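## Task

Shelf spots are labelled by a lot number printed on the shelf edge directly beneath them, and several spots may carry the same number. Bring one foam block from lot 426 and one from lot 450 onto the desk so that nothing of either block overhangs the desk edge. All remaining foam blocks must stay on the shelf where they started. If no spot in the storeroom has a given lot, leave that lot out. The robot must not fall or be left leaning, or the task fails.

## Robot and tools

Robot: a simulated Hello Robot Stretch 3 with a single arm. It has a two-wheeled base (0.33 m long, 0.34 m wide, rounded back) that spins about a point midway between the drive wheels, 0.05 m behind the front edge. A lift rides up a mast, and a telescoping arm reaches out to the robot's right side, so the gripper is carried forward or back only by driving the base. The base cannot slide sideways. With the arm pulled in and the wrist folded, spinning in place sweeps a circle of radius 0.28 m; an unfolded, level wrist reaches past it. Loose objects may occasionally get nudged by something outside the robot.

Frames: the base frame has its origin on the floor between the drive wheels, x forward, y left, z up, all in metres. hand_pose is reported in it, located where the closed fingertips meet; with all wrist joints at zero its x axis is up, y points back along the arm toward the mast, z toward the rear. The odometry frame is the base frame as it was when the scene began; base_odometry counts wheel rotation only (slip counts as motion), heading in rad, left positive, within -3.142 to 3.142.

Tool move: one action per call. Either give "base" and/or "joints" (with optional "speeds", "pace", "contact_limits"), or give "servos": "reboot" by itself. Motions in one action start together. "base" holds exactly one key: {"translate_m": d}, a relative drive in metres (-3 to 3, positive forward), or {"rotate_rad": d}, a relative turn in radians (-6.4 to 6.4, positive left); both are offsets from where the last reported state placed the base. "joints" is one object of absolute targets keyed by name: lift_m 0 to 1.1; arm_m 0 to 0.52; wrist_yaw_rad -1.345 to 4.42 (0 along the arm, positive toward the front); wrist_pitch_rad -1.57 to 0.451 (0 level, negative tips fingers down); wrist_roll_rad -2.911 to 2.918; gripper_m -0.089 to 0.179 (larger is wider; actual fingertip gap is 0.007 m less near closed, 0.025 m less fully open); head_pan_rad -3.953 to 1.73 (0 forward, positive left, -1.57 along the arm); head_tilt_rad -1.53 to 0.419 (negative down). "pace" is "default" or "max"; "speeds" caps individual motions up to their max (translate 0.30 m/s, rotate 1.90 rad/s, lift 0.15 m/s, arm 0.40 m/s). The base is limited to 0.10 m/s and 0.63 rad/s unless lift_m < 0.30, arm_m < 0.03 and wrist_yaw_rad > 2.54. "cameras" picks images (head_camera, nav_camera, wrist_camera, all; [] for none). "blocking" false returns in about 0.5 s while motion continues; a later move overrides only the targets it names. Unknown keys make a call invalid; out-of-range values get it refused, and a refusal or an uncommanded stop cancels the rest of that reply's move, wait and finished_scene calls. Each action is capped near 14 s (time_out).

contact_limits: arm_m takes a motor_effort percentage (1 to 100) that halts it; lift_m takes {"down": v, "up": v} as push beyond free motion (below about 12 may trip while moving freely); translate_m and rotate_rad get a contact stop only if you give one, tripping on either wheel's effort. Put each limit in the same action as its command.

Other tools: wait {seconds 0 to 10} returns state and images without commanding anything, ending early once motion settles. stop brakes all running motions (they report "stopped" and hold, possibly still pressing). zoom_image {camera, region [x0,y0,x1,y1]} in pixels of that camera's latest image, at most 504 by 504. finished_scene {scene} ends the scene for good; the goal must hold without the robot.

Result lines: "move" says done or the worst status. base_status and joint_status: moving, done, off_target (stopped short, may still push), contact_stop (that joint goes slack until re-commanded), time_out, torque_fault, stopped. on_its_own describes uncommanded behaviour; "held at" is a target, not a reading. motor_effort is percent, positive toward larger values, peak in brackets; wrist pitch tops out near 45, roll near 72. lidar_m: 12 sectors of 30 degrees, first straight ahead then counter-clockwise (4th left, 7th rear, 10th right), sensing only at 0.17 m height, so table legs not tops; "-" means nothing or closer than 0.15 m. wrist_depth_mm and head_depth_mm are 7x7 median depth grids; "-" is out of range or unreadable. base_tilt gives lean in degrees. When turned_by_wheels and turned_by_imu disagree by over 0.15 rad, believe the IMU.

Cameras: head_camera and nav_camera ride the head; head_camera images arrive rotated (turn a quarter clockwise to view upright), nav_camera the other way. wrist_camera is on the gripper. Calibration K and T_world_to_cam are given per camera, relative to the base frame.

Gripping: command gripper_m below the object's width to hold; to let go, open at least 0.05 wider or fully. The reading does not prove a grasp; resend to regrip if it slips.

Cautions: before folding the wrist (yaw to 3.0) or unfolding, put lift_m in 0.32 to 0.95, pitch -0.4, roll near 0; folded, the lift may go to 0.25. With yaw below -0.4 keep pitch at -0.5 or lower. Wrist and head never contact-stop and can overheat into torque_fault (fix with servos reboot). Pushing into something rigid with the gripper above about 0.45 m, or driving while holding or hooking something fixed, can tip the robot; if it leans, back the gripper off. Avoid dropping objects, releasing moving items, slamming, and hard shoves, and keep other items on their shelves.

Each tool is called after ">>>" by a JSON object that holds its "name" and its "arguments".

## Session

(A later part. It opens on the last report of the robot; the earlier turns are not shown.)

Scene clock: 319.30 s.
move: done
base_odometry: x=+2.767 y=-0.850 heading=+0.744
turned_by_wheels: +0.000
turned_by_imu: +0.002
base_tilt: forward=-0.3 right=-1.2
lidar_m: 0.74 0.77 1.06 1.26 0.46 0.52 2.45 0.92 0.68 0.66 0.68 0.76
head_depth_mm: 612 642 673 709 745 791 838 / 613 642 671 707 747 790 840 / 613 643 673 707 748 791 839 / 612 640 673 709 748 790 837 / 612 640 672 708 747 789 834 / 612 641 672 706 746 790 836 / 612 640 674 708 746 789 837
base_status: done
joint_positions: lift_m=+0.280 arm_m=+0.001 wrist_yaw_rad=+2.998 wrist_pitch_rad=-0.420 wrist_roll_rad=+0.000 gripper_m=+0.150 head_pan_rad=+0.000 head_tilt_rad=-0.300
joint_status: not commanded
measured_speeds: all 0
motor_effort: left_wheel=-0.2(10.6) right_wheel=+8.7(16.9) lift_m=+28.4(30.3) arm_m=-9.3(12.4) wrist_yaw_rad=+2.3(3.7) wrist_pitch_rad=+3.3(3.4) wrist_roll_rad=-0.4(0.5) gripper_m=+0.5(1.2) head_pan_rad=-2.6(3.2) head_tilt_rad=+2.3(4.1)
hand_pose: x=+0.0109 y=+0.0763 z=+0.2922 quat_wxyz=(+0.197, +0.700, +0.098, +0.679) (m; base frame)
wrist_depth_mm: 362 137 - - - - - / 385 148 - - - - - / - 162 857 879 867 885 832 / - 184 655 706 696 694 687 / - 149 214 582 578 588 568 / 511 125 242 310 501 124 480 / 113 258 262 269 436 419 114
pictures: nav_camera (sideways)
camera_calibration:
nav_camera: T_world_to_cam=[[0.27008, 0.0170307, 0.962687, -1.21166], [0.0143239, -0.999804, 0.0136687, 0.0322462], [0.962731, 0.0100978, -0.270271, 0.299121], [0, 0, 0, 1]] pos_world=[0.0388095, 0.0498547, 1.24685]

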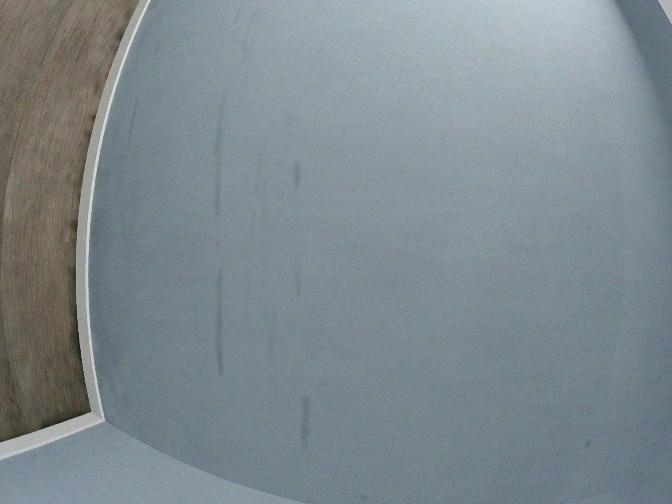

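>>> {"name": "move", "arguments": {"base": {"translate_m":0.23}, "cameras": []}}

>>> {"name": "move", "arguments": {"base": {"rotate_rad":-1.597}, "joints": {"head_pan_rad":-1.9,"head_tilt_rad":-0.35}, "cameras": []}}

>>> {"name": "move", "arguments": {"base": {"translate_m":-0.8}, "cameras": ["head_camera","nav_camera"]}}

Scene clock: 331.93 s.
move: done
base_odometry: x=+2.936 y=-0.694 heading=+0.744
turned_by_wheels: +0.000
turned_by_imu: -0.001
base_tilt: forward=-0.2 right=-1.3
lidar_m: 0.51 0.53 0.73 2.09 1.33 0.62 2.46 0.92 0.68 0.66 0.69 0.53
head_depth_mm: 410 430 450 474 499 529 561 / 410 429 450 474 501 529 561 / 411 429 450 474 499 527 561 / 411 429 450 474 499 528 561 / 410 429 449 472 499 528 560 / 409 428 449 473 499 527 560 / 409 428 449 473 498 528 558
base_status: done
joint_positions: lift_m=+0.280 arm_m=+0.001 wrist_yaw_rad=+2.998 wrist_pitch_rad=-0.420 wrist_roll_rad=+0.000 gripper_m=+0.150 head_pan_rad=+0.000 head_tilt_rad=-0.300
joint_status: not commanded
measured_speeds: all 0
motor_effort: left_wheel=+1.2(10.7) right_wheel=+10.9(11.9) lift_m=+26.3(27.5) arm_m=-7.2(8.8) wrist_yaw_rad=+1.6(3.1) wrist_pitch_rad=+3.3(3.4) wrist_roll_rad=-0.3(0.5) gripper_m=+0.6(1.1) head_pan_rad=-2.2(3.0) head_tilt_rad=+1.9(3.3)
hand_pose: x=+0.0109 y=+0.0763 z=+0.2922 quat_wxyz=(+0.197, +0.700, +0.098, +0.679) (m; base frame)
wrist_depth_mm: - 137 - - - - 533 / - 148 - - - 953 542 / - 163 857 899 860 822 596 / 666 187 659 706 699 690 538 / 601 158 213 584 586 572 556 / 516 126 243 309 496 124 474 / 113 258 262 268 434 418 114
pictures: none
No camera images: "cameras" was empty.

Scene clock: 335.33 s.
move: done
base_odometry: x=+2.936 y=-0.694 heading=-0.853
turned_by_wheels: -1.597
turned_by_imu: -1.571
base_tilt: forward=-0.2 right=-1.2
lidar_m: 0.66 0.68 0.53 0.51 0.53 0.72 2.01 1.33 0.61 2.55 0.93 0.68
head_depth_mm: 505 524 557 600 662 1141 887 / 596 610 624 640 656 682 729 / 729 749 772 795 822 847 875 / 2931 3073 3194 3354 2351 1147 1194 / 2842 3011 3125 3283 2605 1859 1463 / 2736 2879 3079 3220 2574 1858 1457 / 2651 2810 2947 3072 2574 1838 1453
base_status: done
joint_positions: lift_m=+0.280 arm_m=+0.001 wrist_yaw_rad=+2.998 wrist_pitch_rad=-0.420 wrist_roll_rad=+0.000 gripper_m=+0.150 head_pan_rad=-1.902 head_tilt_rad=-0.350
joint_status: all done
measured_speeds: all 0
motor_effort: left_wheel=+7.7(11.9) right_wheel=-9.3(13.7) lift_m=+24.9(26.8) arm_m=-12.3(12.8) wrist_yaw_rad=+1.3(3.0) wrist_pitch_rad=+3.3(3.4) wrist_roll_rad=-0.3(0.6) gripper_m=+0.7(1.0) head_pan_rad=+3.5(5.5) head_tilt_rad=-3.1(6.9)
hand_pose: x=+0.0109 y=+0.0763 z=+0.2922 quat_wxyz=(+0.197, +0.700, +0.098, +0.679) (m; base frame)
wrist_depth_mm: 476 137 497 511 522 528 538 / 518 148 529 542 - - - / - 162 170 - - - - / - 178 189 649 666 671 664 / 598 159 215 589 582 579 573 / 509 126 243 310 495 124 478 / 112 258 264 268 432 417 114
pictures: none
No camera images: "cameras" was empty.

Scene clock: 343.30 s.
move: done
base_odometry: x=+2.409 y=-0.092 heading=-0.853
turned_by_wheels: +0.000
turned_by_imu: -0.001
base_tilt: forward=-0.3 right=-1.3
lidar_m: 1.45 0.72 0.53 0.51 0.53 0.72 2.01 0.71 0.66 0.95 0.64 1.51
head_depth_mm: 582 626 639 652 658 706 765 / 675 720 762 783 694 821 828 / 493 846 940 925 649 1020 875 / 447 887 947 983 645 1081 873 / 450 852 907 949 639 1032 868 / 414 830 877 914 605 1016 862 / 386 800 845 877 577 983 861
base_status: done
joint_positions: lift_m=+0.280 arm_m=+0.001 wrist_yaw_rad=+2.998 wrist_pitch_rad=-0.420 wrist_roll_rad=+0.000 gripper_m=+0.150 head_pan_rad=-1.900 head_tilt_rad=-0.350
joint_status: not commanded
measured_speeds: all 0
motor_effort: left_wheel=-0.5(8.0) right_wheel=-11.4(15.1) lift_m=+23.9(24.9) arm_m=-10.0(12.8) wrist_yaw_rad=+0.7(3.1) wrist_pitch_rad=+3.2(3.4) wrist_roll_rad=-0.1(0.5) gripper_m=-0.1(1.4) head_pan_rad=+3.6(4.2) head_tilt_rad=-2.5(4.4)
hand_pose: x=+0.0109 y=+0.0763 z=+0.2922 quat_wxyz=(+0.197, +0.700, +0.098, +0.679) (m; base frame)
wrist_depth_mm: 475 137 499 512 529 527 534 / 524 148 530 541 - - - / - 162 170 - - - - / - 178 190 650 671 667 660 / 598 158 214 587 580 574 575 / 515 126 242 310 497 124 477 / 113 259 263 268 431 418 114
pictures: head_camera (sideways), nav_camera (sideways)
camera_calibration:
head_camera: T_world_to_cam=[[0.0509429, 0.29223, -0.95499, 1.25806], [0.931681, -0.358299, -0.0599411, 0.0720345], [-0.359689, -0.886693, -0.290518, 0.335918], [0, 0, 0, 1]] pos_world=[-0.0103766, -0.0439778, 1.30335]
nav_camera: T_world_to_cam=[[-0.0867073, -0.306506, 0.947911, -1.19012], [-0.950977, 0.308991, 0.0129242, 0.0391429], [-0.296858, -0.900321, -0.318272, 0.369313], [0, 0, 0, 1]] pos_world=[0.0436653, -0.044373, 1.24517]

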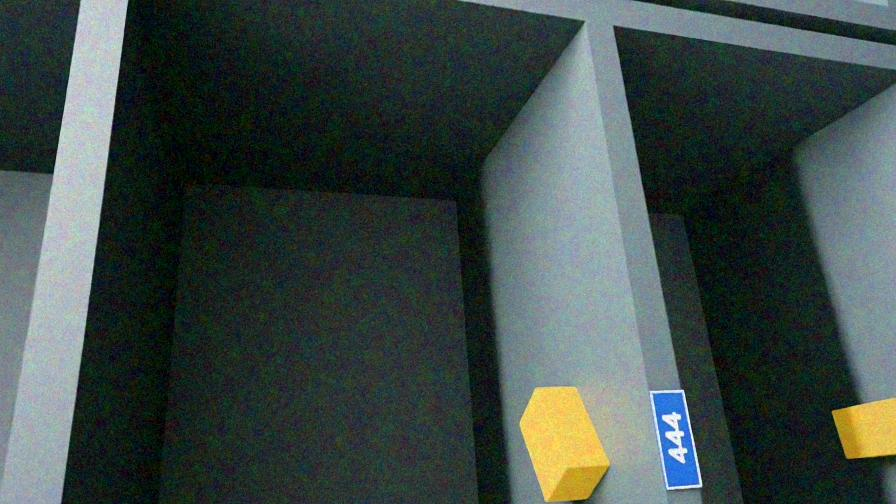

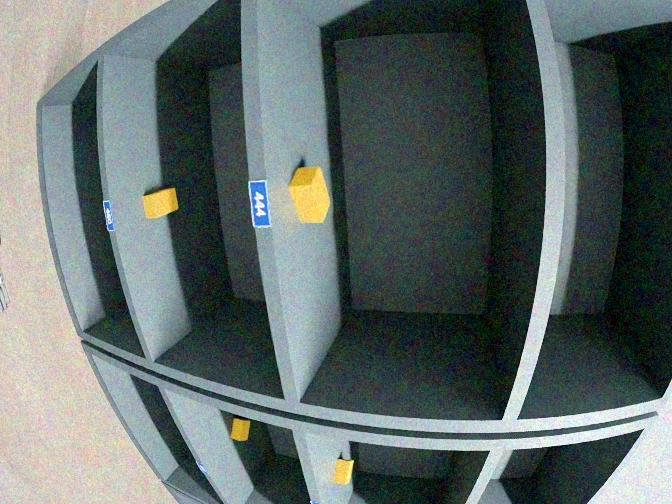

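>>> {"name": "zoom_image", "arguments": {"camera": "nav_camera", "region": [70, 170, 150, 250]}}

>>> {"name": "move", "arguments": {"base": {"translate_m":-0.3}, "joints": {"head_pan_rad":-1.85,"head_tilt_rad":-0.65}, "cameras": ["head_camera","nav_camera"]}}

>>> {"name": "zoom_image", "arguments": {"camera": "nav_camera", "region": [130, 250, 430, 500]}}

Scaled by 6.300 from the camera's 672x504 image, which has a finer 792x594 frame.

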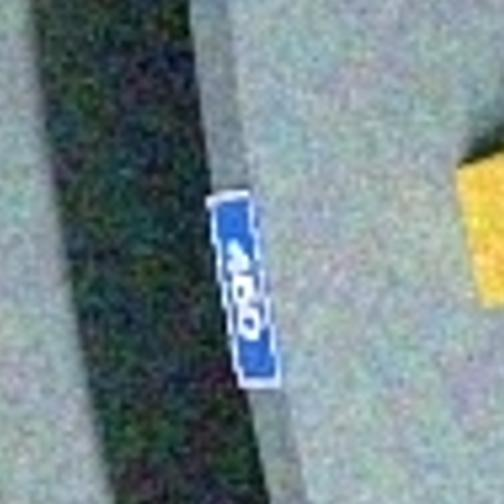

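Scene clock: 353.47 s.
move: done
base_odometry: x=+2.212 y=+0.134 heading=-0.852
turned_by_wheels: +0.000
turned_by_imu: +0.000
base_tilt: forward=-0.4 right=-1.0
lidar_m: 1.75 0.72 0.53 0.51 0.53 0.72 2.01 1.19 0.52 0.55 0.98 0.85
head_depth_mm: 881 987 803 1265 1059 1284 1201 / 445 941 794 1205 1047 1247 1173 / 426 474 540 611 942 918 1163 / 423 465 522 590 701 835 1040 / 628 707 705 609 961 856 1119 / 762 838 757 576 1013 830 1113 / 741 815 741 570 1010 821 1088
base_status: done
joint_positions: lift_m=+0.280 arm_m=+0.001 wrist_yaw_rad=+2.998 wrist_pitch_rad=-0.420 wrist_roll_rad=+0.000 gripper_m=+0.150 head_pan_rad=-1.848 head_tilt_rad=-0.650
joint_status: all done
measured_speeds: all 0
motor_effort: left_wheel=-0.7(8.9) right_wheel=-11.8(13.6) lift_m=+24.8(25.3) arm_m=-8.5(9.8) wrist_yaw_rad=+1.4(3.0) wrist_pitch_rad=+3.3(3.4) wrist_roll_rad=-0.4(0.5) gripper_m=+0.3(1.2) head_pan_rad=-0.6(4.9) head_tilt_rad=+3.0(7.6)
hand_pose: x=+0.0109 y=+0.0763 z=+0.2922 quat_wxyz=(+0.197, +0.700, +0.098, +0.679) (m; base frame)
wrist_depth_mm: 469 137 497 515 525 537 534 / 517 148 535 542 - - - / - 162 170 - - - - / - 178 189 656 671 668 666 / 595 158 214 589 579 575 574 / 512 125 241 310 505 124 474 / 113 260 262 268 434 422 114
pictures: head_camera (sideways), nav_camera (sideways)
camera_calibration:
head_camera: T_world_to_cam=[[0.109472, 0.553518, -0.825611, 1.08889], [0.954295, -0.29091, -0.0685007, 0.0829539], [-0.278095, -0.780378, -0.560066, 0.686146], [0, 0, 0, 1]] pos_world=[-0.00755288, -0.043138, 1.28897]
nav_camera: T_world_to_cam=[[-0.143581, -0.566518, 0.811444, -1.01183], [-0.966559, 0.256323, 0.00792636, 0.0457462], [-0.212482, -0.78317, -0.584376, 0.715014], [0, 0, 0, 1]] pos_world=[0.0508649, -0.0249656, 1.23851]

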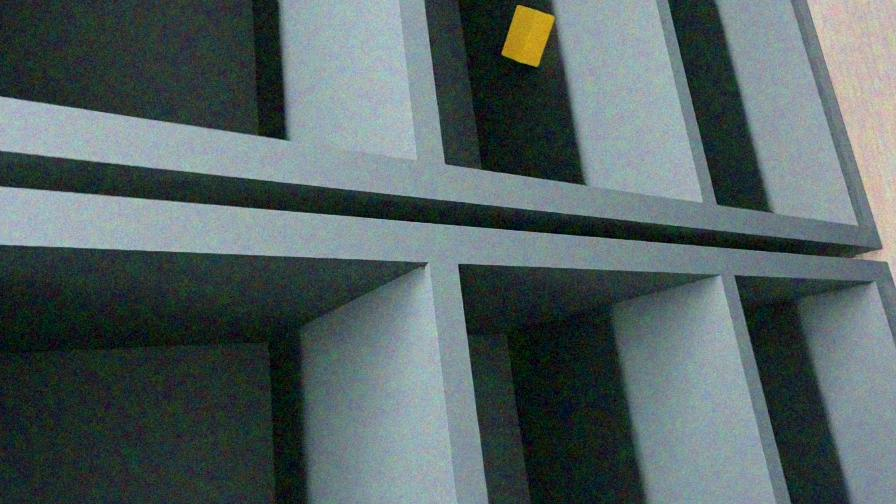

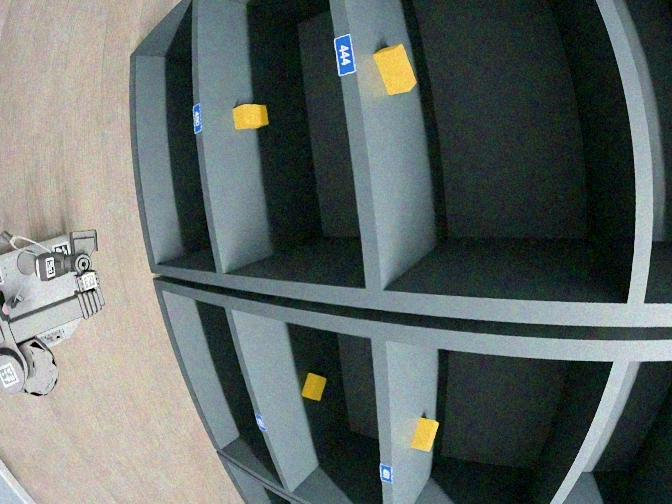

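Scaled by 1.680 from the camera's 672x504 image, which has a finer 792x594 frame.

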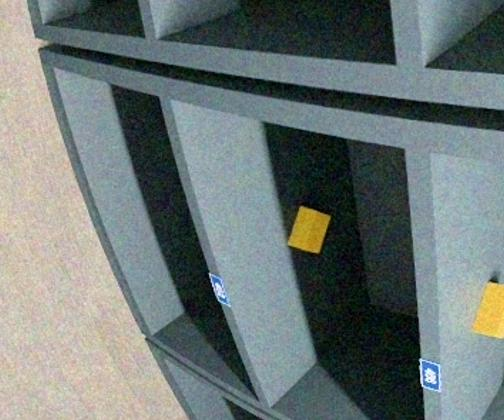

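>>> {"name": "move", "arguments": {"joints": {"head_pan_rad":-0.95,"head_tilt_rad":-0.55}, "cameras": ["head_camera"]}}

>>> {"name": "move", "arguments": {"base": {"translate_m":-0.6}, "joints": {"head_pan_rad":-1.6,"head_tilt_rad":-0.5}, "cameras": ["head_camera","nav_camera"]}}

>>> {"name": "move", "arguments": {"base": {"translate_m":-0.9}, "cameras": ["head_camera"]}}

Scene clock: 363.00 s.
move: done
base_odometry: x=+2.212 y=+0.134 heading=-0.852
turned_by_wheels: +0.000
turned_by_imu: +0.000
base_tilt: forward=-0.3 right=-1.3
lidar_m: 1.75 0.73 0.53 0.51 0.53 0.72 2.01 1.19 0.52 0.55 0.98 0.85
head_depth_mm: 794 849 901 668 1050 926 760 / 844 903 950 640 1110 917 780 / 901 971 998 654 1169 889 1117 / 934 1016 1045 724 1155 909 1187 / 835 906 946 765 1132 992 1189 / 746 805 862 939 1029 1164 1226 / 677 729 803 2017 1854 1519 1250
base_status: not commanded
joint_positions: lift_m=+0.280 arm_m=+0.001 wrist_yaw_rad=+2.998 wrist_pitch_rad=-0.420 wrist_roll_rad=+0.000 gripper_m=+0.150 head_pan_rad=-0.930 head_tilt_rad=-0.547
joint_status: all done
measured_speeds: all 0
motor_effort: left_wheel=-0.7(1.4) right_wheel=-11.0(11.8) lift_m=+25.0(25.5) arm_m=-7.3(7.7) wrist_yaw_rad=+1.7(2.4) wrist_pitch_rad=+3.2(3.3) wrist_roll_rad=-0.3(0.5) gripper_m=+0.9(1.1) head_pan_rad=-0.4(5.8) head_tilt_rad=+2.2(9.2)
hand_pose: x=+0.0109 y=+0.0763 z=+0.2922 quat_wxyz=(+0.197, +0.700, +0.098, +0.679) (m; base frame)
wrist_depth_mm: 476 137 496 515 524 532 542 / 519 148 526 543 - - - / - 162 170 - - - - / - 178 189 650 671 672 666 / 593 158 214 590 576 581 576 / 508 125 241 311 501 124 472 / 113 259 263 267 432 418 114
pictures: head_camera (sideways)
camera_calibration:
head_camera: T_world_to_cam=[[-0.320431, 0.352053, -0.879422, 1.1617], [0.814709, 0.576075, -0.0662356, 0.0808138], [0.483294, -0.737696, -0.471413, 0.566144], [0, 0, 0, 1]] pos_world=[0.03279, -0.0378916, 1.29386]

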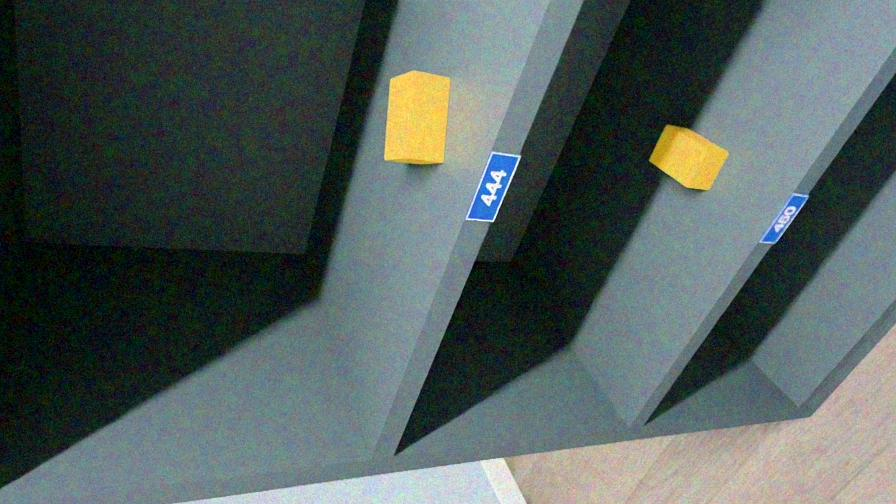

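Scene clock: 369.30 s.
move: done
base_odometry: x=+1.817 y=+0.586 heading=-0.852
turned_by_wheels: +0.000
turned_by_imu: +0.000
base_tilt: forward=-0.3 right=-1.2
lidar_m: 1.98 0.73 0.53 0.51 0.53 0.72 2.01 0.70 0.69 0.95 0.61 1.34
head_depth_mm: 783 848 925 740 593 973 806 / 779 842 917 732 1111 963 802 / 778 839 917 684 581 958 799 / 774 835 913 667 1096 923 797 / 770 834 904 709 1084 945 790 / 768 831 899 702 1081 938 787 / 766 826 901 695 1035 936 784
base_status: done
joint_positions: lift_m=+0.280 arm_m=+0.001 wrist_yaw_rad=+2.998 wrist_pitch_rad=-0.420 wrist_roll_rad=+0.000 gripper_m=+0.150 head_pan_rad=-1.600 head_tilt_rad=-0.499
joint_status: all done
measured_speeds: all 0
motor_effort: left_wheel=-0.8(8.7) right_wheel=-11.2(14.2) lift_m=+26.0(26.4) arm_m=-5.2(7.4) wrist_yaw_rad=+1.0(3.9) wrist_pitch_rad=+3.3(3.4) wrist_roll_rad=-0.3(0.6) gripper_m=+0.2(1.2) head_pan_rad=+3.4(5.8) head_tilt_rad=-1.9(6.6)
hand_pose: x=+0.0109 y=+0.0763 z=+0.2922 quat_wxyz=(+0.197, +0.700, +0.098, +0.679) (m; base frame)
wrist_depth_mm: 476 137 490 520 527 536 545 / 514 148 528 544 - - - / - 161 171 - - - - / - 178 190 658 673 666 664 / 596 159 214 588 586 578 565 / 513 126 243 308 494 124 477 / 113 259 262 268 438 418 114
pictures: head_camera (sideways), nav_camera (sideways)
camera_calibration:
head_camera: T_world_to_cam=[[-0.033697, 0.432307, -0.901097, 1.18817], [0.996222, -0.0576734, -0.0649234, 0.0780724], [-0.0800361, -0.89988, -0.42873, 0.514049], [0, 0, 0, 1]] pos_world=[0.00340289, -0.0465707, 1.29612]
nav_camera: T_world_to_cam=[[0.0037892, -0.45519, 0.890386, -1.11562], [-0.999866, 0.0124513, 0.0106206, 0.0424964], [-0.0159208, -0.890307, -0.455082, 0.54557], [0, 0, 0, 1]] pos_world=[0.055404, -0.0226244, 1.24116]

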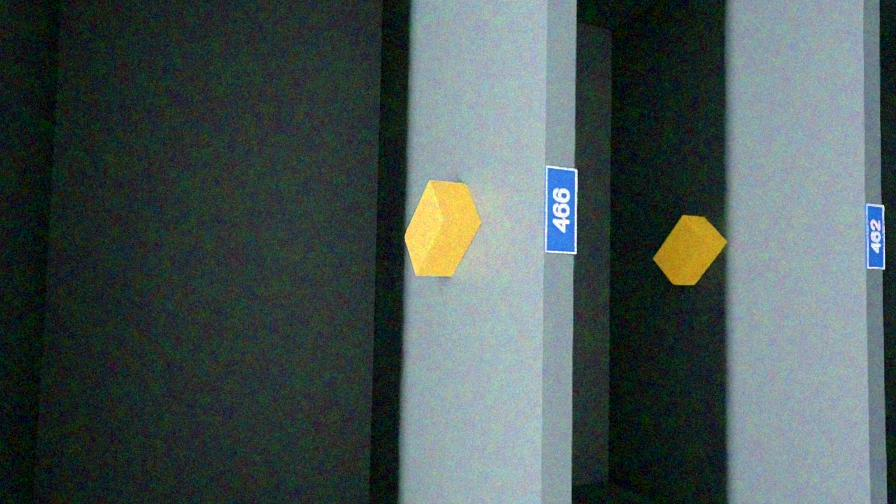

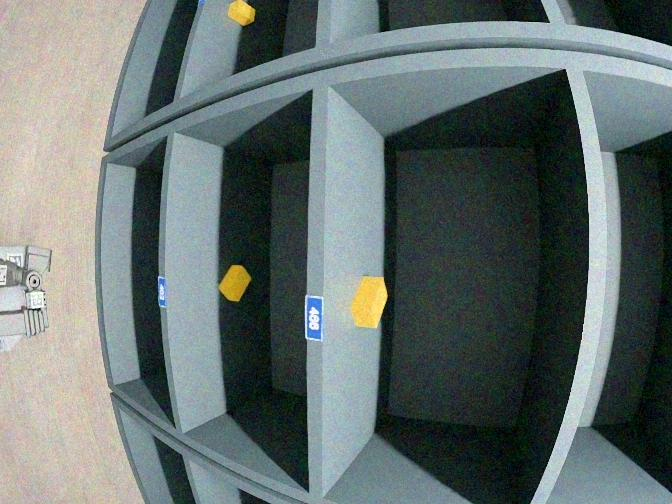

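Scene clock: 378.10 s.
move: done
base_odometry: x=+1.224 y=+1.263 heading=-0.852
turned_by_wheels: +0.000
turned_by_imu: -0.001
base_tilt: forward=-0.5 right=-1.2
lidar_m: 1.98 0.73 0.53 0.51 0.53 0.73 1.50 0.72 0.74 0.95 0.59 1.34
head_depth_mm: 781 846 922 741 1112 968 806 / 780 844 924 731 1106 959 800 / 779 841 916 681 1096 926 796 / 772 837 909 704 1093 950 793 / 772 832 908 708 1087 942 789 / 766 833 906 699 1081 937 786 / 764 827 892 695 911 920 785
base_status: done
joint_positions: lift_m=+0.280 arm_m=+0.001 wrist_yaw_rad=+2.998 wrist_pitch_rad=-0.420 wrist_roll_rad=+0.000 gripper_m=+0.150 head_pan_rad=-1.600 head_tilt_rad=-0.500
joint_status: not commanded
measured_speeds: all 0
motor_effort: left_wheel=-2.1(7.9) right_wheel=-10.6(14.9) lift_m=+26.0(27.0) arm_m=-3.3(6.2) wrist_yaw_rad=+2.5(3.4) wrist_pitch_rad=+3.4(3.4) wrist_roll_rad=-0.1(0.6) gripper_m=+0.1(1.2) head_pan_rad=+2.7(4.1) head_tilt_rad=-4.1(5.4)
hand_pose: x=+0.0109 y=+0.0763 z=+0.2922 quat_wxyz=(+0.197, +0.700, +0.098, +0.679) (m; base frame)
wrist_depth_mm: 479 137 499 517 525 530 540 / 516 148 527 543 - - - / - 161 171 - - - - / - 179 189 653 671 665 655 / 601 159 213 584 585 578 570 / 509 125 242 309 498 124 476 / 112 259 262 269 434 419 114
pictures: head_camera (sideways)
camera_calibration:
head_camera: T_world_to_cam=[[-0.0336064, 0.433514, -0.90052, 1.18748], [0.996225, -0.0576269, -0.0649198, 0.0780698], [-0.0800378, -0.899302, -0.429941, 0.515649], [0, 0, 0, 1]] pos_world=[0.00340316, -0.0465653, 1.29612]

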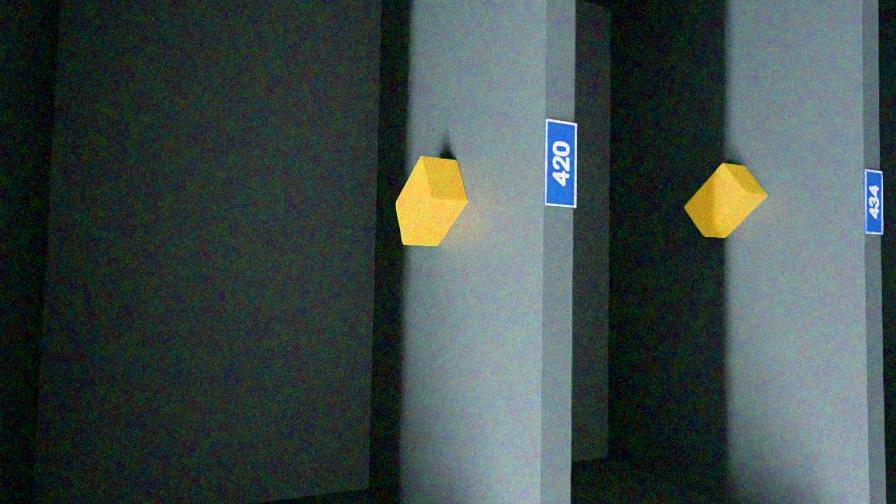

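>>> {"name": "move", "arguments": {"base": {"translate_m": 1.74}, "pace": "max", "joints": {"head_pan_rad": -1.57, "head_tilt_rad": -0.7}, "cameras": ["head_camera"]}}

>>> {"name": "move", "arguments": {"joints": {"lift_m": 0.74, "head_tilt_rad": -0.75}, "cameras": ["head_camera"]}}

Scene clock: 415.07 s.
move: done
base_odometry: x=+2.370 y=-0.046 heading=-0.852
turned_by_wheels: +0.000
turned_by_imu: +0.001
base_tilt: forward=-0.2 right=-1.2
lidar_m: 1.51 0.72 0.53 0.51 0.53 0.72 2.01 1.34 0.63 0.95 0.67 1.57
head_depth_mm: 774 863 712 912 955 889 1102 / 775 862 701 1133 994 885 1137 / 775 863 692 1126 988 883 1127 / 774 865 618 1117 982 872 1130 / 771 858 610 1111 971 869 1120 / 774 853 670 1101 970 862 1110 / 773 850 661 1091 960 856 1107
base_status: done
joint_positions: lift_m=+0.280 arm_m=+0.001 wrist_yaw_rad=+2.998 wrist_pitch_rad=-0.420 wrist_roll_rad=+0.000 gripper_m=+0.150 head_pan_rad=-1.569 head_tilt_rad=-0.700
joint_status: all done
measured_speeds: all 0
motor_effort: left_wheel=+2.6(13.3) right_wheel=+5.4(11.9) lift_m=+27.4(28.0) arm_m=-0.6(2.8) wrist_yaw_rad=+1.5(3.1) wrist_pitch_rad=+3.3(3.4) wrist_roll_rad=-0.4(0.6) gripper_m=+0.6(1.3) head_pan_rad=-1.8(3.7) head_tilt_rad=+2.8(8.8)
hand_pose: x=+0.0109 y=+0.0763 z=+0.2922 quat_wxyz=(+0.197, +0.700, +0.098, +0.679) (m; base frame)
wrist_depth_mm: 481 137 497 510 531 529 546 / 515 148 529 537 - - - / - 162 170 - - - - / - 178 189 655 674 669 658 / 600 159 214 585 578 578 571 / 508 125 242 311 497 125 479 / 112 258 263 269 436 421 114
pictures: head_camera (sideways)
camera_calibration:
head_camera: T_world_to_cam=[[-0.0474824, 0.602451, -0.796742, 1.05219], [0.997507, -0.0130876, -0.0693433, 0.0838089], [-0.0522034, -0.798048, -0.600328, 0.73712], [0, 0, 0, 1]] pos_world=[0.00484057, -0.044536, 1.28665]

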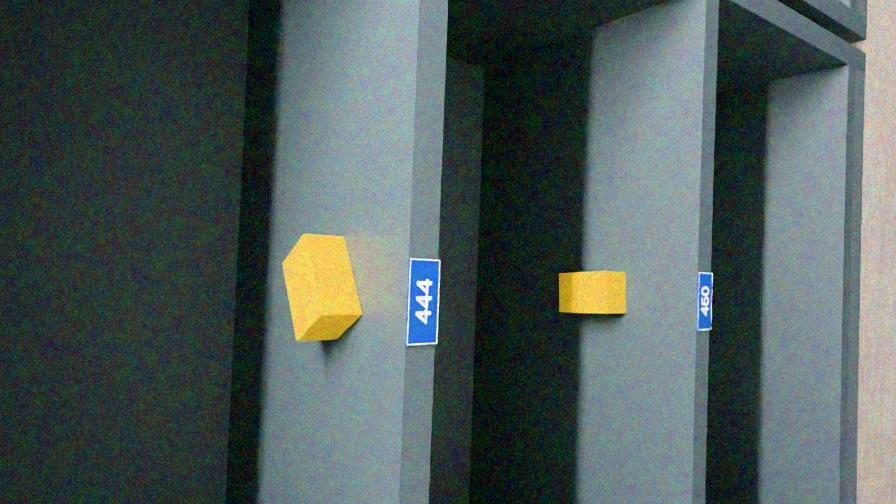

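Scene clock: 420.07 s.
move: done
base_odometry: x=+2.370 y=-0.046 heading=-0.852
turned_by_wheels: +0.000
turned_by_imu: +0.000
base_tilt: forward=-0.2 right=-1.3
lidar_m: 1.51 0.72 0.53 0.51 0.53 0.72 2.01 1.35 0.63 0.95 0.68 1.57
head_depth_mm: 777 846 636 966 934 981 305 / 775 847 628 1123 951 1194 300 / 780 846 622 1120 946 1207 299 / 778 847 599 1125 929 1204 326 / 779 842 584 1117 911 1195 341 / 779 833 601 1115 926 1184 1118 / 782 830 594 1099 921 1176 1119
base_status: not commanded
joint_positions: lift_m=+0.740 arm_m=+0.001 wrist_yaw_rad=+2.998 wrist_pitch_rad=-0.420 wrist_roll_rad=+0.000 gripper_m=+0.150 head_pan_rad=-1.570 head_tilt_rad=-0.750
joint_status: all done
measured_speeds: all 0
motor_effort: left_wheel=+2.9(3.4) right_wheel=+5.1(5.9) lift_m=+27.4(33.2) arm_m=+1.4(1.5) wrist_yaw_rad=+1.4(3.2) wrist_pitch_rad=+3.2(3.4) wrist_roll_rad=-0.4(0.6) gripper_m=+0.3(1.1) head_pan_rad=-2.7(3.7) head_tilt_rad=-6.2(6.8)
hand_pose: x=+0.0109 y=+0.0763 z=+0.7522 quat_wxyz=(+0.197, +0.700, +0.097, +0.679) (m; base frame)
wrist_depth_mm: 477 137 500 511 527 532 536 / 517 148 525 544 - - - / - 161 170 - - - - / - 178 189 - - - - / - 148 206 - - 140 - / - 126 231 - - 124 941 / - 125 276 889 913 851 114
pictures: head_camera (sideways)
camera_calibration:
head_camera: T_world_to_cam=[[-0.0467866, 0.641656, -0.765565, 1.0116], [0.997492, -0.0107394, -0.0699617, 0.0845633], [-0.0531131, -0.766918, -0.639544, 0.78817], [0, 0, 0, 1]] pos_world=[0.0048401, -0.0437278, 1.28443]

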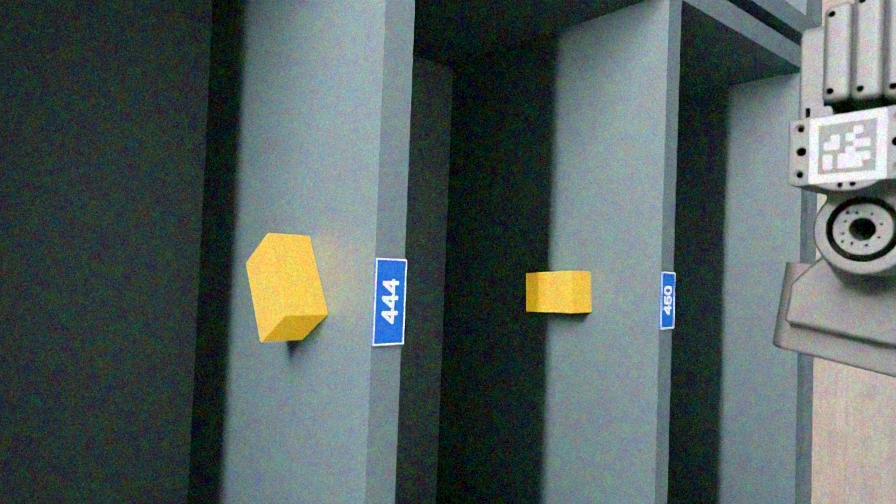

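>>> {"name": "zoom_image", "arguments": {"camera": "head_camera", "region": [620, 250, 720, 350]}}

>>> {"name": "move", "arguments": {"joints": {"wrist_yaw_rad": 0.0, "gripper_m": 0.14}, "cameras": []}}

>>> {"name": "move", "arguments": {"joints": {"wrist_pitch_rad": -0.55}}}

Scaled by 5.040 from the camera's 896x504 image, which has a finer 1280x720 frame.

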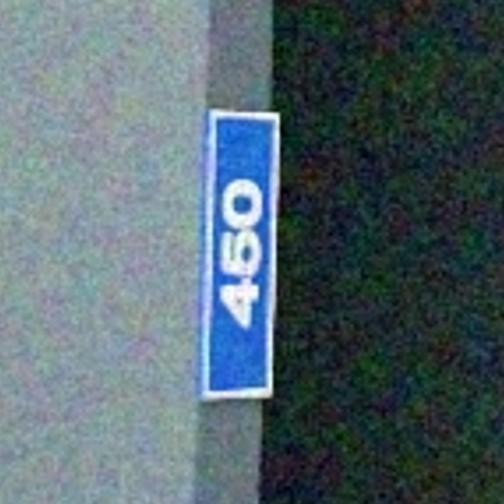

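Scene clock: 427.90 s.
move: done
base_odometry: x=+2.370 y=-0.046 heading=-0.852
turned_by_wheels: +0.000
turned_by_imu: +0.000
base_tilt: forward=-0.3 right=-1.3
lidar_m: 1.51 0.72 0.53 0.51 0.53 0.72 2.01 1.34 0.63 0.95 0.68 1.57
head_depth_mm: 779 844 637 966 930 977 305 / 779 846 629 1123 951 1198 300 / 779 845 622 1119 945 1179 299 / 778 848 599 1124 934 400 389 / 778 840 582 1119 909 1159 1115 / 779 833 602 1116 926 1189 1110 / 778 832 594 1103 916 1182 1109
base_status: not commanded
joint_positions: lift_m=+0.740 arm_m=+0.001 wrist_yaw_rad=+0.003 wrist_pitch_rad=-0.420 wrist_roll_rad=+0.000 gripper_m=+0.140 head_pan_rad=-1.570 head_tilt_rad=-0.750
joint_status: all done
measured_speeds: all 0
motor_effort: left_wheel=+3.0(3.4) right_wheel=+4.7(5.7) lift_m=+23.6(24.3) arm_m=+2.7(3.3) wrist_yaw_rad=-3.2(6.1) wrist_pitch_rad=+3.2(3.3) wrist_roll_rad=-0.3(0.5) gripper_m=+0.4(48.2) head_pan_rad=-3.1(3.8) head_tilt_rad=-5.8(6.7)
hand_pose: x=-0.0208 y=-0.3697 z=+0.7522 quat_wxyz=(+0.692, +0.149, -0.691, -0.147) (m; base frame)
wrist_depth_mm: - - - - - - - / - - - - - 672 - / - - - - - - - / 594 - - - - - - / - 147 - - - 142 471 / - 124 - - - 120 113 / - 123 - - - 125 112
pictures: none
No camera images: "cameras" was empty.

Scene clock: 428.73 s.
move: done
base_odometry: x=+2.370 y=-0.046 heading=-0.852
turned_by_wheels: +0.000
turned_by_imu: +0.000
base_tilt: forward=-0.3 right=-1.3
lidar_m: 1.51 0.72 0.53 0.51 0.53 0.72 2.01 1.35 0.63 0.95 0.67 1.57
head_depth_mm: 778 844 636 963 937 981 305 / 776 844 629 1120 956 1195 300 / 779 841 622 1122 947 849 299 / 778 846 601 1124 930 424 387 / 780 842 582 1116 910 1163 1115 / 780 833 602 1111 928 1185 1117 / 783 830 594 1098 922 1182 1109
base_status: not commanded
joint_positions: lift_m=+0.740 arm_m=+0.001 wrist_yaw_rad=+0.003 wrist_pitch_rad=-0.560 wrist_roll_rad=+0.000 gripper_m=+0.140 head_pan_rad=-1.570 head_tilt_rad=-0.750
joint_status: all done
measured_speeds: all 0
motor_effort: left_wheel=+3.0(3.2) right_wheel=+4.1(5.7) lift_m=+23.9(24.5) arm_m=+2.6(3.3) wrist_yaw_rad=-2.6(4.8) wrist_pitch_rad=+1.3(3.3) wrist_roll_rad=-0.1(0.3) gripper_m=+0.3(0.7) head_pan_rad=-2.5(3.3) head_tilt_rad=-6.2(6.8)
hand_pose: x=-0.0209 y=-0.3499 z=+0.7222 quat_wxyz=(+0.680, +0.197, -0.679, -0.195) (m; base frame)
wrist_depth_mm: - - - - - - - / - - - - - 653 - / 573 - - - - - 541 / - - - - - - 458 / - 147 - - - 142 - / - 124 - - - 120 113 / 105 123 - - - - 112
pictures: head_camera (sideways), nav_camera (sideways), wrist_camera
camera_calibration:
head_camera: T_world_to_cam=[[-0.0467866, 0.641656, -0.765565, 1.0116], [0.997492, -0.0107394, -0.0699617, 0.0845633], [-0.0531131, -0.766918, -0.639544, 0.78817], [0, 0, 0, 1]] pos_world=[0.0048401, -0.0437278, 1.28443]
nav_camera: T_world_to_cam=[[0.0175887, -0.662007, 0.749291, -0.931752], [-0.999788, -0.0196604, 0.00609859, 0.0482942], [0.0106941, -0.74924, -0.662212, 0.814861], [0, 0, 0, 1]] pos_world=[0.0559581, -0.00535056, 1.23747]
wrist_camera: T_world_to_cam=[[-0.998898, -0.0353141, -0.030921, -0.00425435], [-0.00200137, 0.690205, -0.723611, 0.796605], [0.0468955, -0.722752, -0.689515, 0.412265], [0, 0, 0, 1]] pos_world=[-0.0219887, -0.252005, 0.860564]

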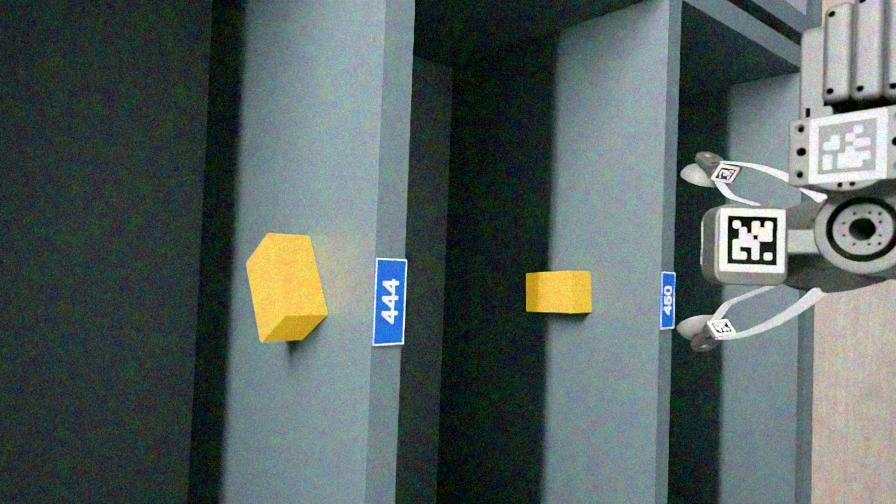

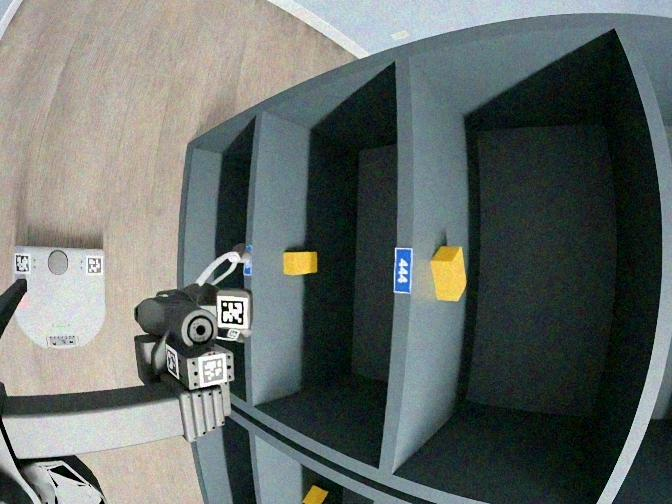

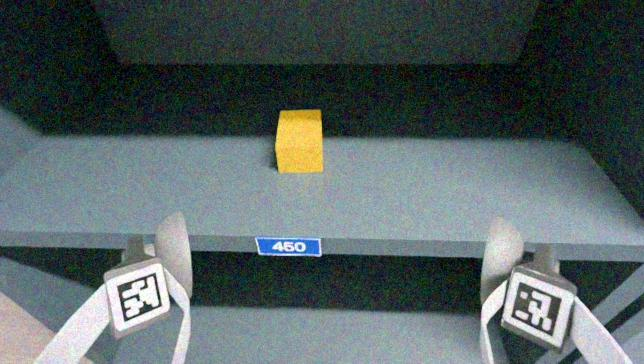

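>>> {"name": "zoom_image", "arguments": {"camera": "wrist_camera", "region": [240, 90, 360, 270]}}

>>> {"name": "move", "arguments": {"base": {"translate_m": 0.056}, "joints": {"arm_m": 0.27}, "cameras": ["wrist_camera"]}}

Scaled by 2.800.

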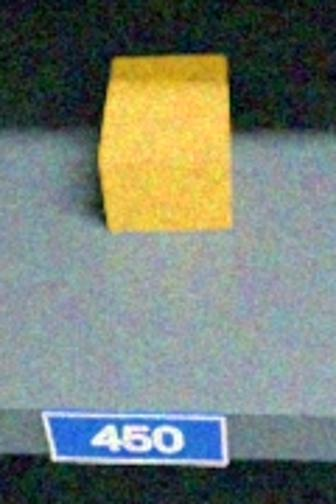

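Scene clock: 440.83 s.
move: done
base_odometry: x=+2.407 y=-0.088 heading=-0.852
turned_by_wheels: +0.000
turned_by_imu: +0.000
base_tilt: forward=-0.4 right=-1.1
lidar_m: 1.45 0.73 0.53 0.51 0.53 0.72 2.02 0.70 0.66 0.95 0.64 1.51
head_depth_mm: 779 843 636 1086 958 861 298 / 778 848 632 1113 430 357 316 / 782 847 607 549 506 1205 1130 / 779 850 589 1055 622 1197 1130 / 780 840 610 1123 936 1190 1117 / 780 835 601 1117 926 1186 1115 / 777 830 595 1066 922 1153 1109
base_status: done
joint_positions: lift_m=+0.740 arm_m=+0.270 wrist_yaw_rad=+0.003 wrist_pitch_rad=-0.561 wrist_roll_rad=+0.000 gripper_m=+0.140 head_pan_rad=-1.570 head_tilt_rad=-0.750
joint_status: all done
measured_speeds: all 0
motor_effort: left_wheel=+5.0(9.8) right_wheel=+4.1(9.8) lift_m=+28.8(30.0) arm_m=+12.4(14.9) wrist_yaw_rad=-2.8(4.6) wrist_pitch_rad=+1.6(1.7) wrist_roll_rad=-0.3(0.8) gripper_m=+0.1(0.9) head_pan_rad=-2.9(3.9) head_tilt_rad=-6.2(6.4)
hand_pose: x=-0.0210 y=-0.6192 z=+0.7220 quat_wxyz=(+0.680, +0.197, -0.679, -0.195) (m; base frame)
wrist_depth_mm: - - - - - 402 394 / - - - - - - - / - - - - - - - / 478 - - - - - - / - 147 - - - 142 - / - 125 - - - 120 - / 105 311 319 - 319 303 300
pictures: wrist_camera
camera_calibration:
wrist_camera: T_world_to_cam=[[-0.998908, -0.0350012, -0.0309612, -0.0136733], [-0.001793, 0.690777, -0.723066, 0.982308], [0.0466955, -0.72222, -0.690085, 0.218255], [0, 0, 0, 1]] pos_world=[-0.0220886, -0.521406, 0.860464]

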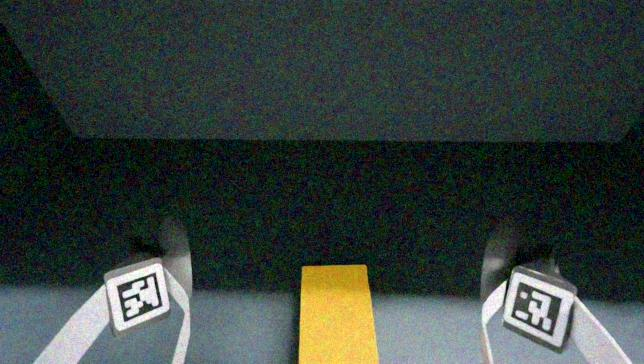

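>>> {"name": "move", "arguments": {"joints": {"lift_m": 0.64, "arm_m": 0.295}, "cameras": ["wrist_camera"]}}

>>> {"name": "move", "arguments": {"joints": {"lift_m": 0.592}, "contact_limits": {"lift_m": {"down": 14}}, "speeds": {"lift_m": 0.03}, "cameras": ["wrist_camera"]}}

Scene clock: 448.03 s.
move: done
base_odometry: x=+2.407 y=-0.088 heading=-0.852
turned_by_wheels: +0.000
turned_by_imu: +0.000
base_tilt: forward=-0.5 right=-1.3
lidar_m: 1.45 0.73 0.53 0.51 0.53 0.73 2.01 0.71 0.66 0.95 0.64 1.51
head_depth_mm: 779 847 637 1082 957 1058 1138 / 776 846 629 1122 953 487 380 / 778 845 609 1117 577 1180 1131 / 782 848 588 1124 609 1200 1127 / 779 840 608 1118 930 1194 1120 / 779 830 600 1113 929 1185 1121 / 781 834 595 1070 925 1156 1116
base_status: not commanded
joint_positions: lift_m=+0.640 arm_m=+0.295 wrist_yaw_rad=+0.003 wrist_pitch_rad=-0.561 wrist_roll_rad=+0.000 gripper_m=+0.140 head_pan_rad=-1.570 head_tilt_rad=-0.750
joint_status: all done
measured_speeds: all 0
motor_effort: left_wheel=+4.7(5.3) right_wheel=+3.9(4.6) lift_m=+24.1(27.1) arm_m=+12.0(15.0) wrist_yaw_rad=-3.6(4.5) wrist_pitch_rad=+1.6(1.7) wrist_roll_rad=-0.3(0.5) gripper_m=+0.6(0.8) head_pan_rad=-2.4(3.2) head_tilt_rad=-5.8(6.8)
hand_pose: x=-0.0210 y=-0.6441 z=+0.6220 quat_wxyz=(+0.680, +0.197, -0.679, -0.195) (m; base frame)
wrist_depth_mm: 398 394 392 389 383 388 379 / - - - - - - - / - - - - - - - / 321 319 318 314 312 316 315 / 288 278 283 - 280 276 274 / 253 126 248 - 245 120 238 / 105 215 222 - 218 213 209
pictures: wrist_camera
camera_calibration:
wrist_camera: T_world_to_cam=[[-0.998907, -0.0349954, -0.0309737, -0.0176318], [-0.00179639, 0.691031, -0.722823, 0.927226], [0.0466993, -0.721977, -0.690339, 0.131516], [0, 0, 0, 1]] pos_world=[-0.0220886, -0.546407, 0.760464]

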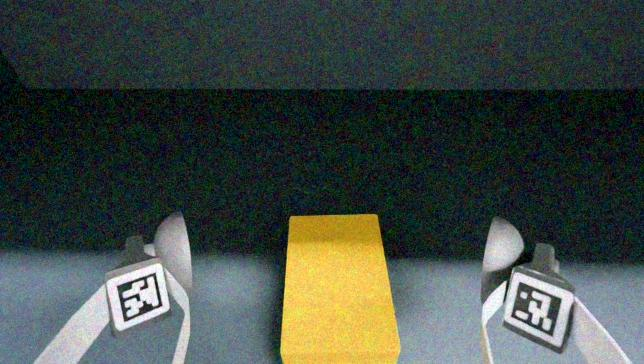

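Scene clock: 450.07 s.
move: done
base_odometry: x=+2.407 y=-0.088 heading=-0.852
turned_by_wheels: +0.000
turned_by_imu: +0.000
base_tilt: forward=-0.2 right=-1.3
lidar_m: 1.46 0.73 0.53 0.51 0.53 0.72 2.01 0.71 0.66 0.95 0.64 1.51
head_depth_mm: 779 846 637 1084 961 1060 1140 / 777 845 629 1122 947 856 441 / 779 849 608 1119 615 837 1132 / 779 848 587 1125 637 1199 1127 / 779 841 607 1120 932 1190 1128 / 781 832 602 1116 926 1188 1114 / 779 833 596 1069 924 1159 1106
base_status: not commanded
joint_positions: lift_m=+0.592 arm_m=+0.295 wrist_yaw_rad=+0.003 wrist_pitch_rad=-0.561 wrist_roll_rad=+0.000 gripper_m=+0.140 head_pan_rad=-1.570 head_tilt_rad=-0.750
joint_status: all done
measured_speeds: all 0
motor_effort: left_wheel=+5.0(5.3) right_wheel=+3.8(4.4) lift_m=+23.9(26.8) arm_m=+10.0(12.3) wrist_yaw_rad=-3.3(4.9) wrist_pitch_rad=+1.6(1.7) wrist_roll_rad=-0.2(0.4) gripper_m=+0.1(1.0) head_pan_rad=-2.1(3.2) head_tilt_rad=-5.8(6.3)
contact_limits: lift_m down 14 (down: maximum 72; up: maximum 65)
hand_pose: x=-0.0210 y=-0.6441 z=+0.5740 quat_wxyz=(+0.680, +0.197, -0.679, -0.195) (m; base frame)
wrist_depth_mm: 396 398 393 390 381 385 380 / - - - - - - - / 311 299 306 304 299 296 295 / 261 260 259 - 253 251 248 / 226 218 223 161 213 207 216 / 203 126 192 145 184 124 186 / 105 169 175 161 169 165 163
pictures: wrist_camera
camera_calibration:
wrist_camera: T_world_to_cam=[[-0.998908, -0.0349902, -0.0309747, -0.019115], [-0.00179552, 0.691084, -0.722772, 0.892523], [0.0466961, -0.721927, -0.690392, 0.098445], [0, 0, 0, 1]] pos_world=[-0.0220886, -0.546407, 0.712464]

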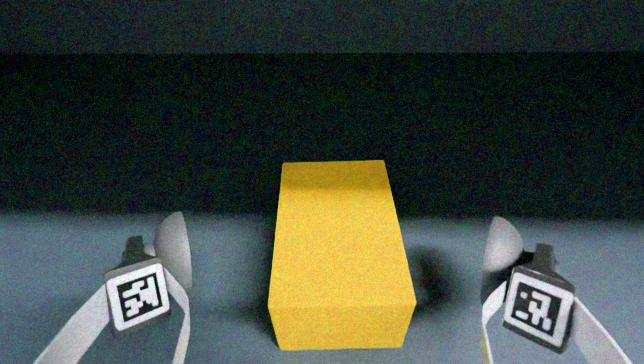

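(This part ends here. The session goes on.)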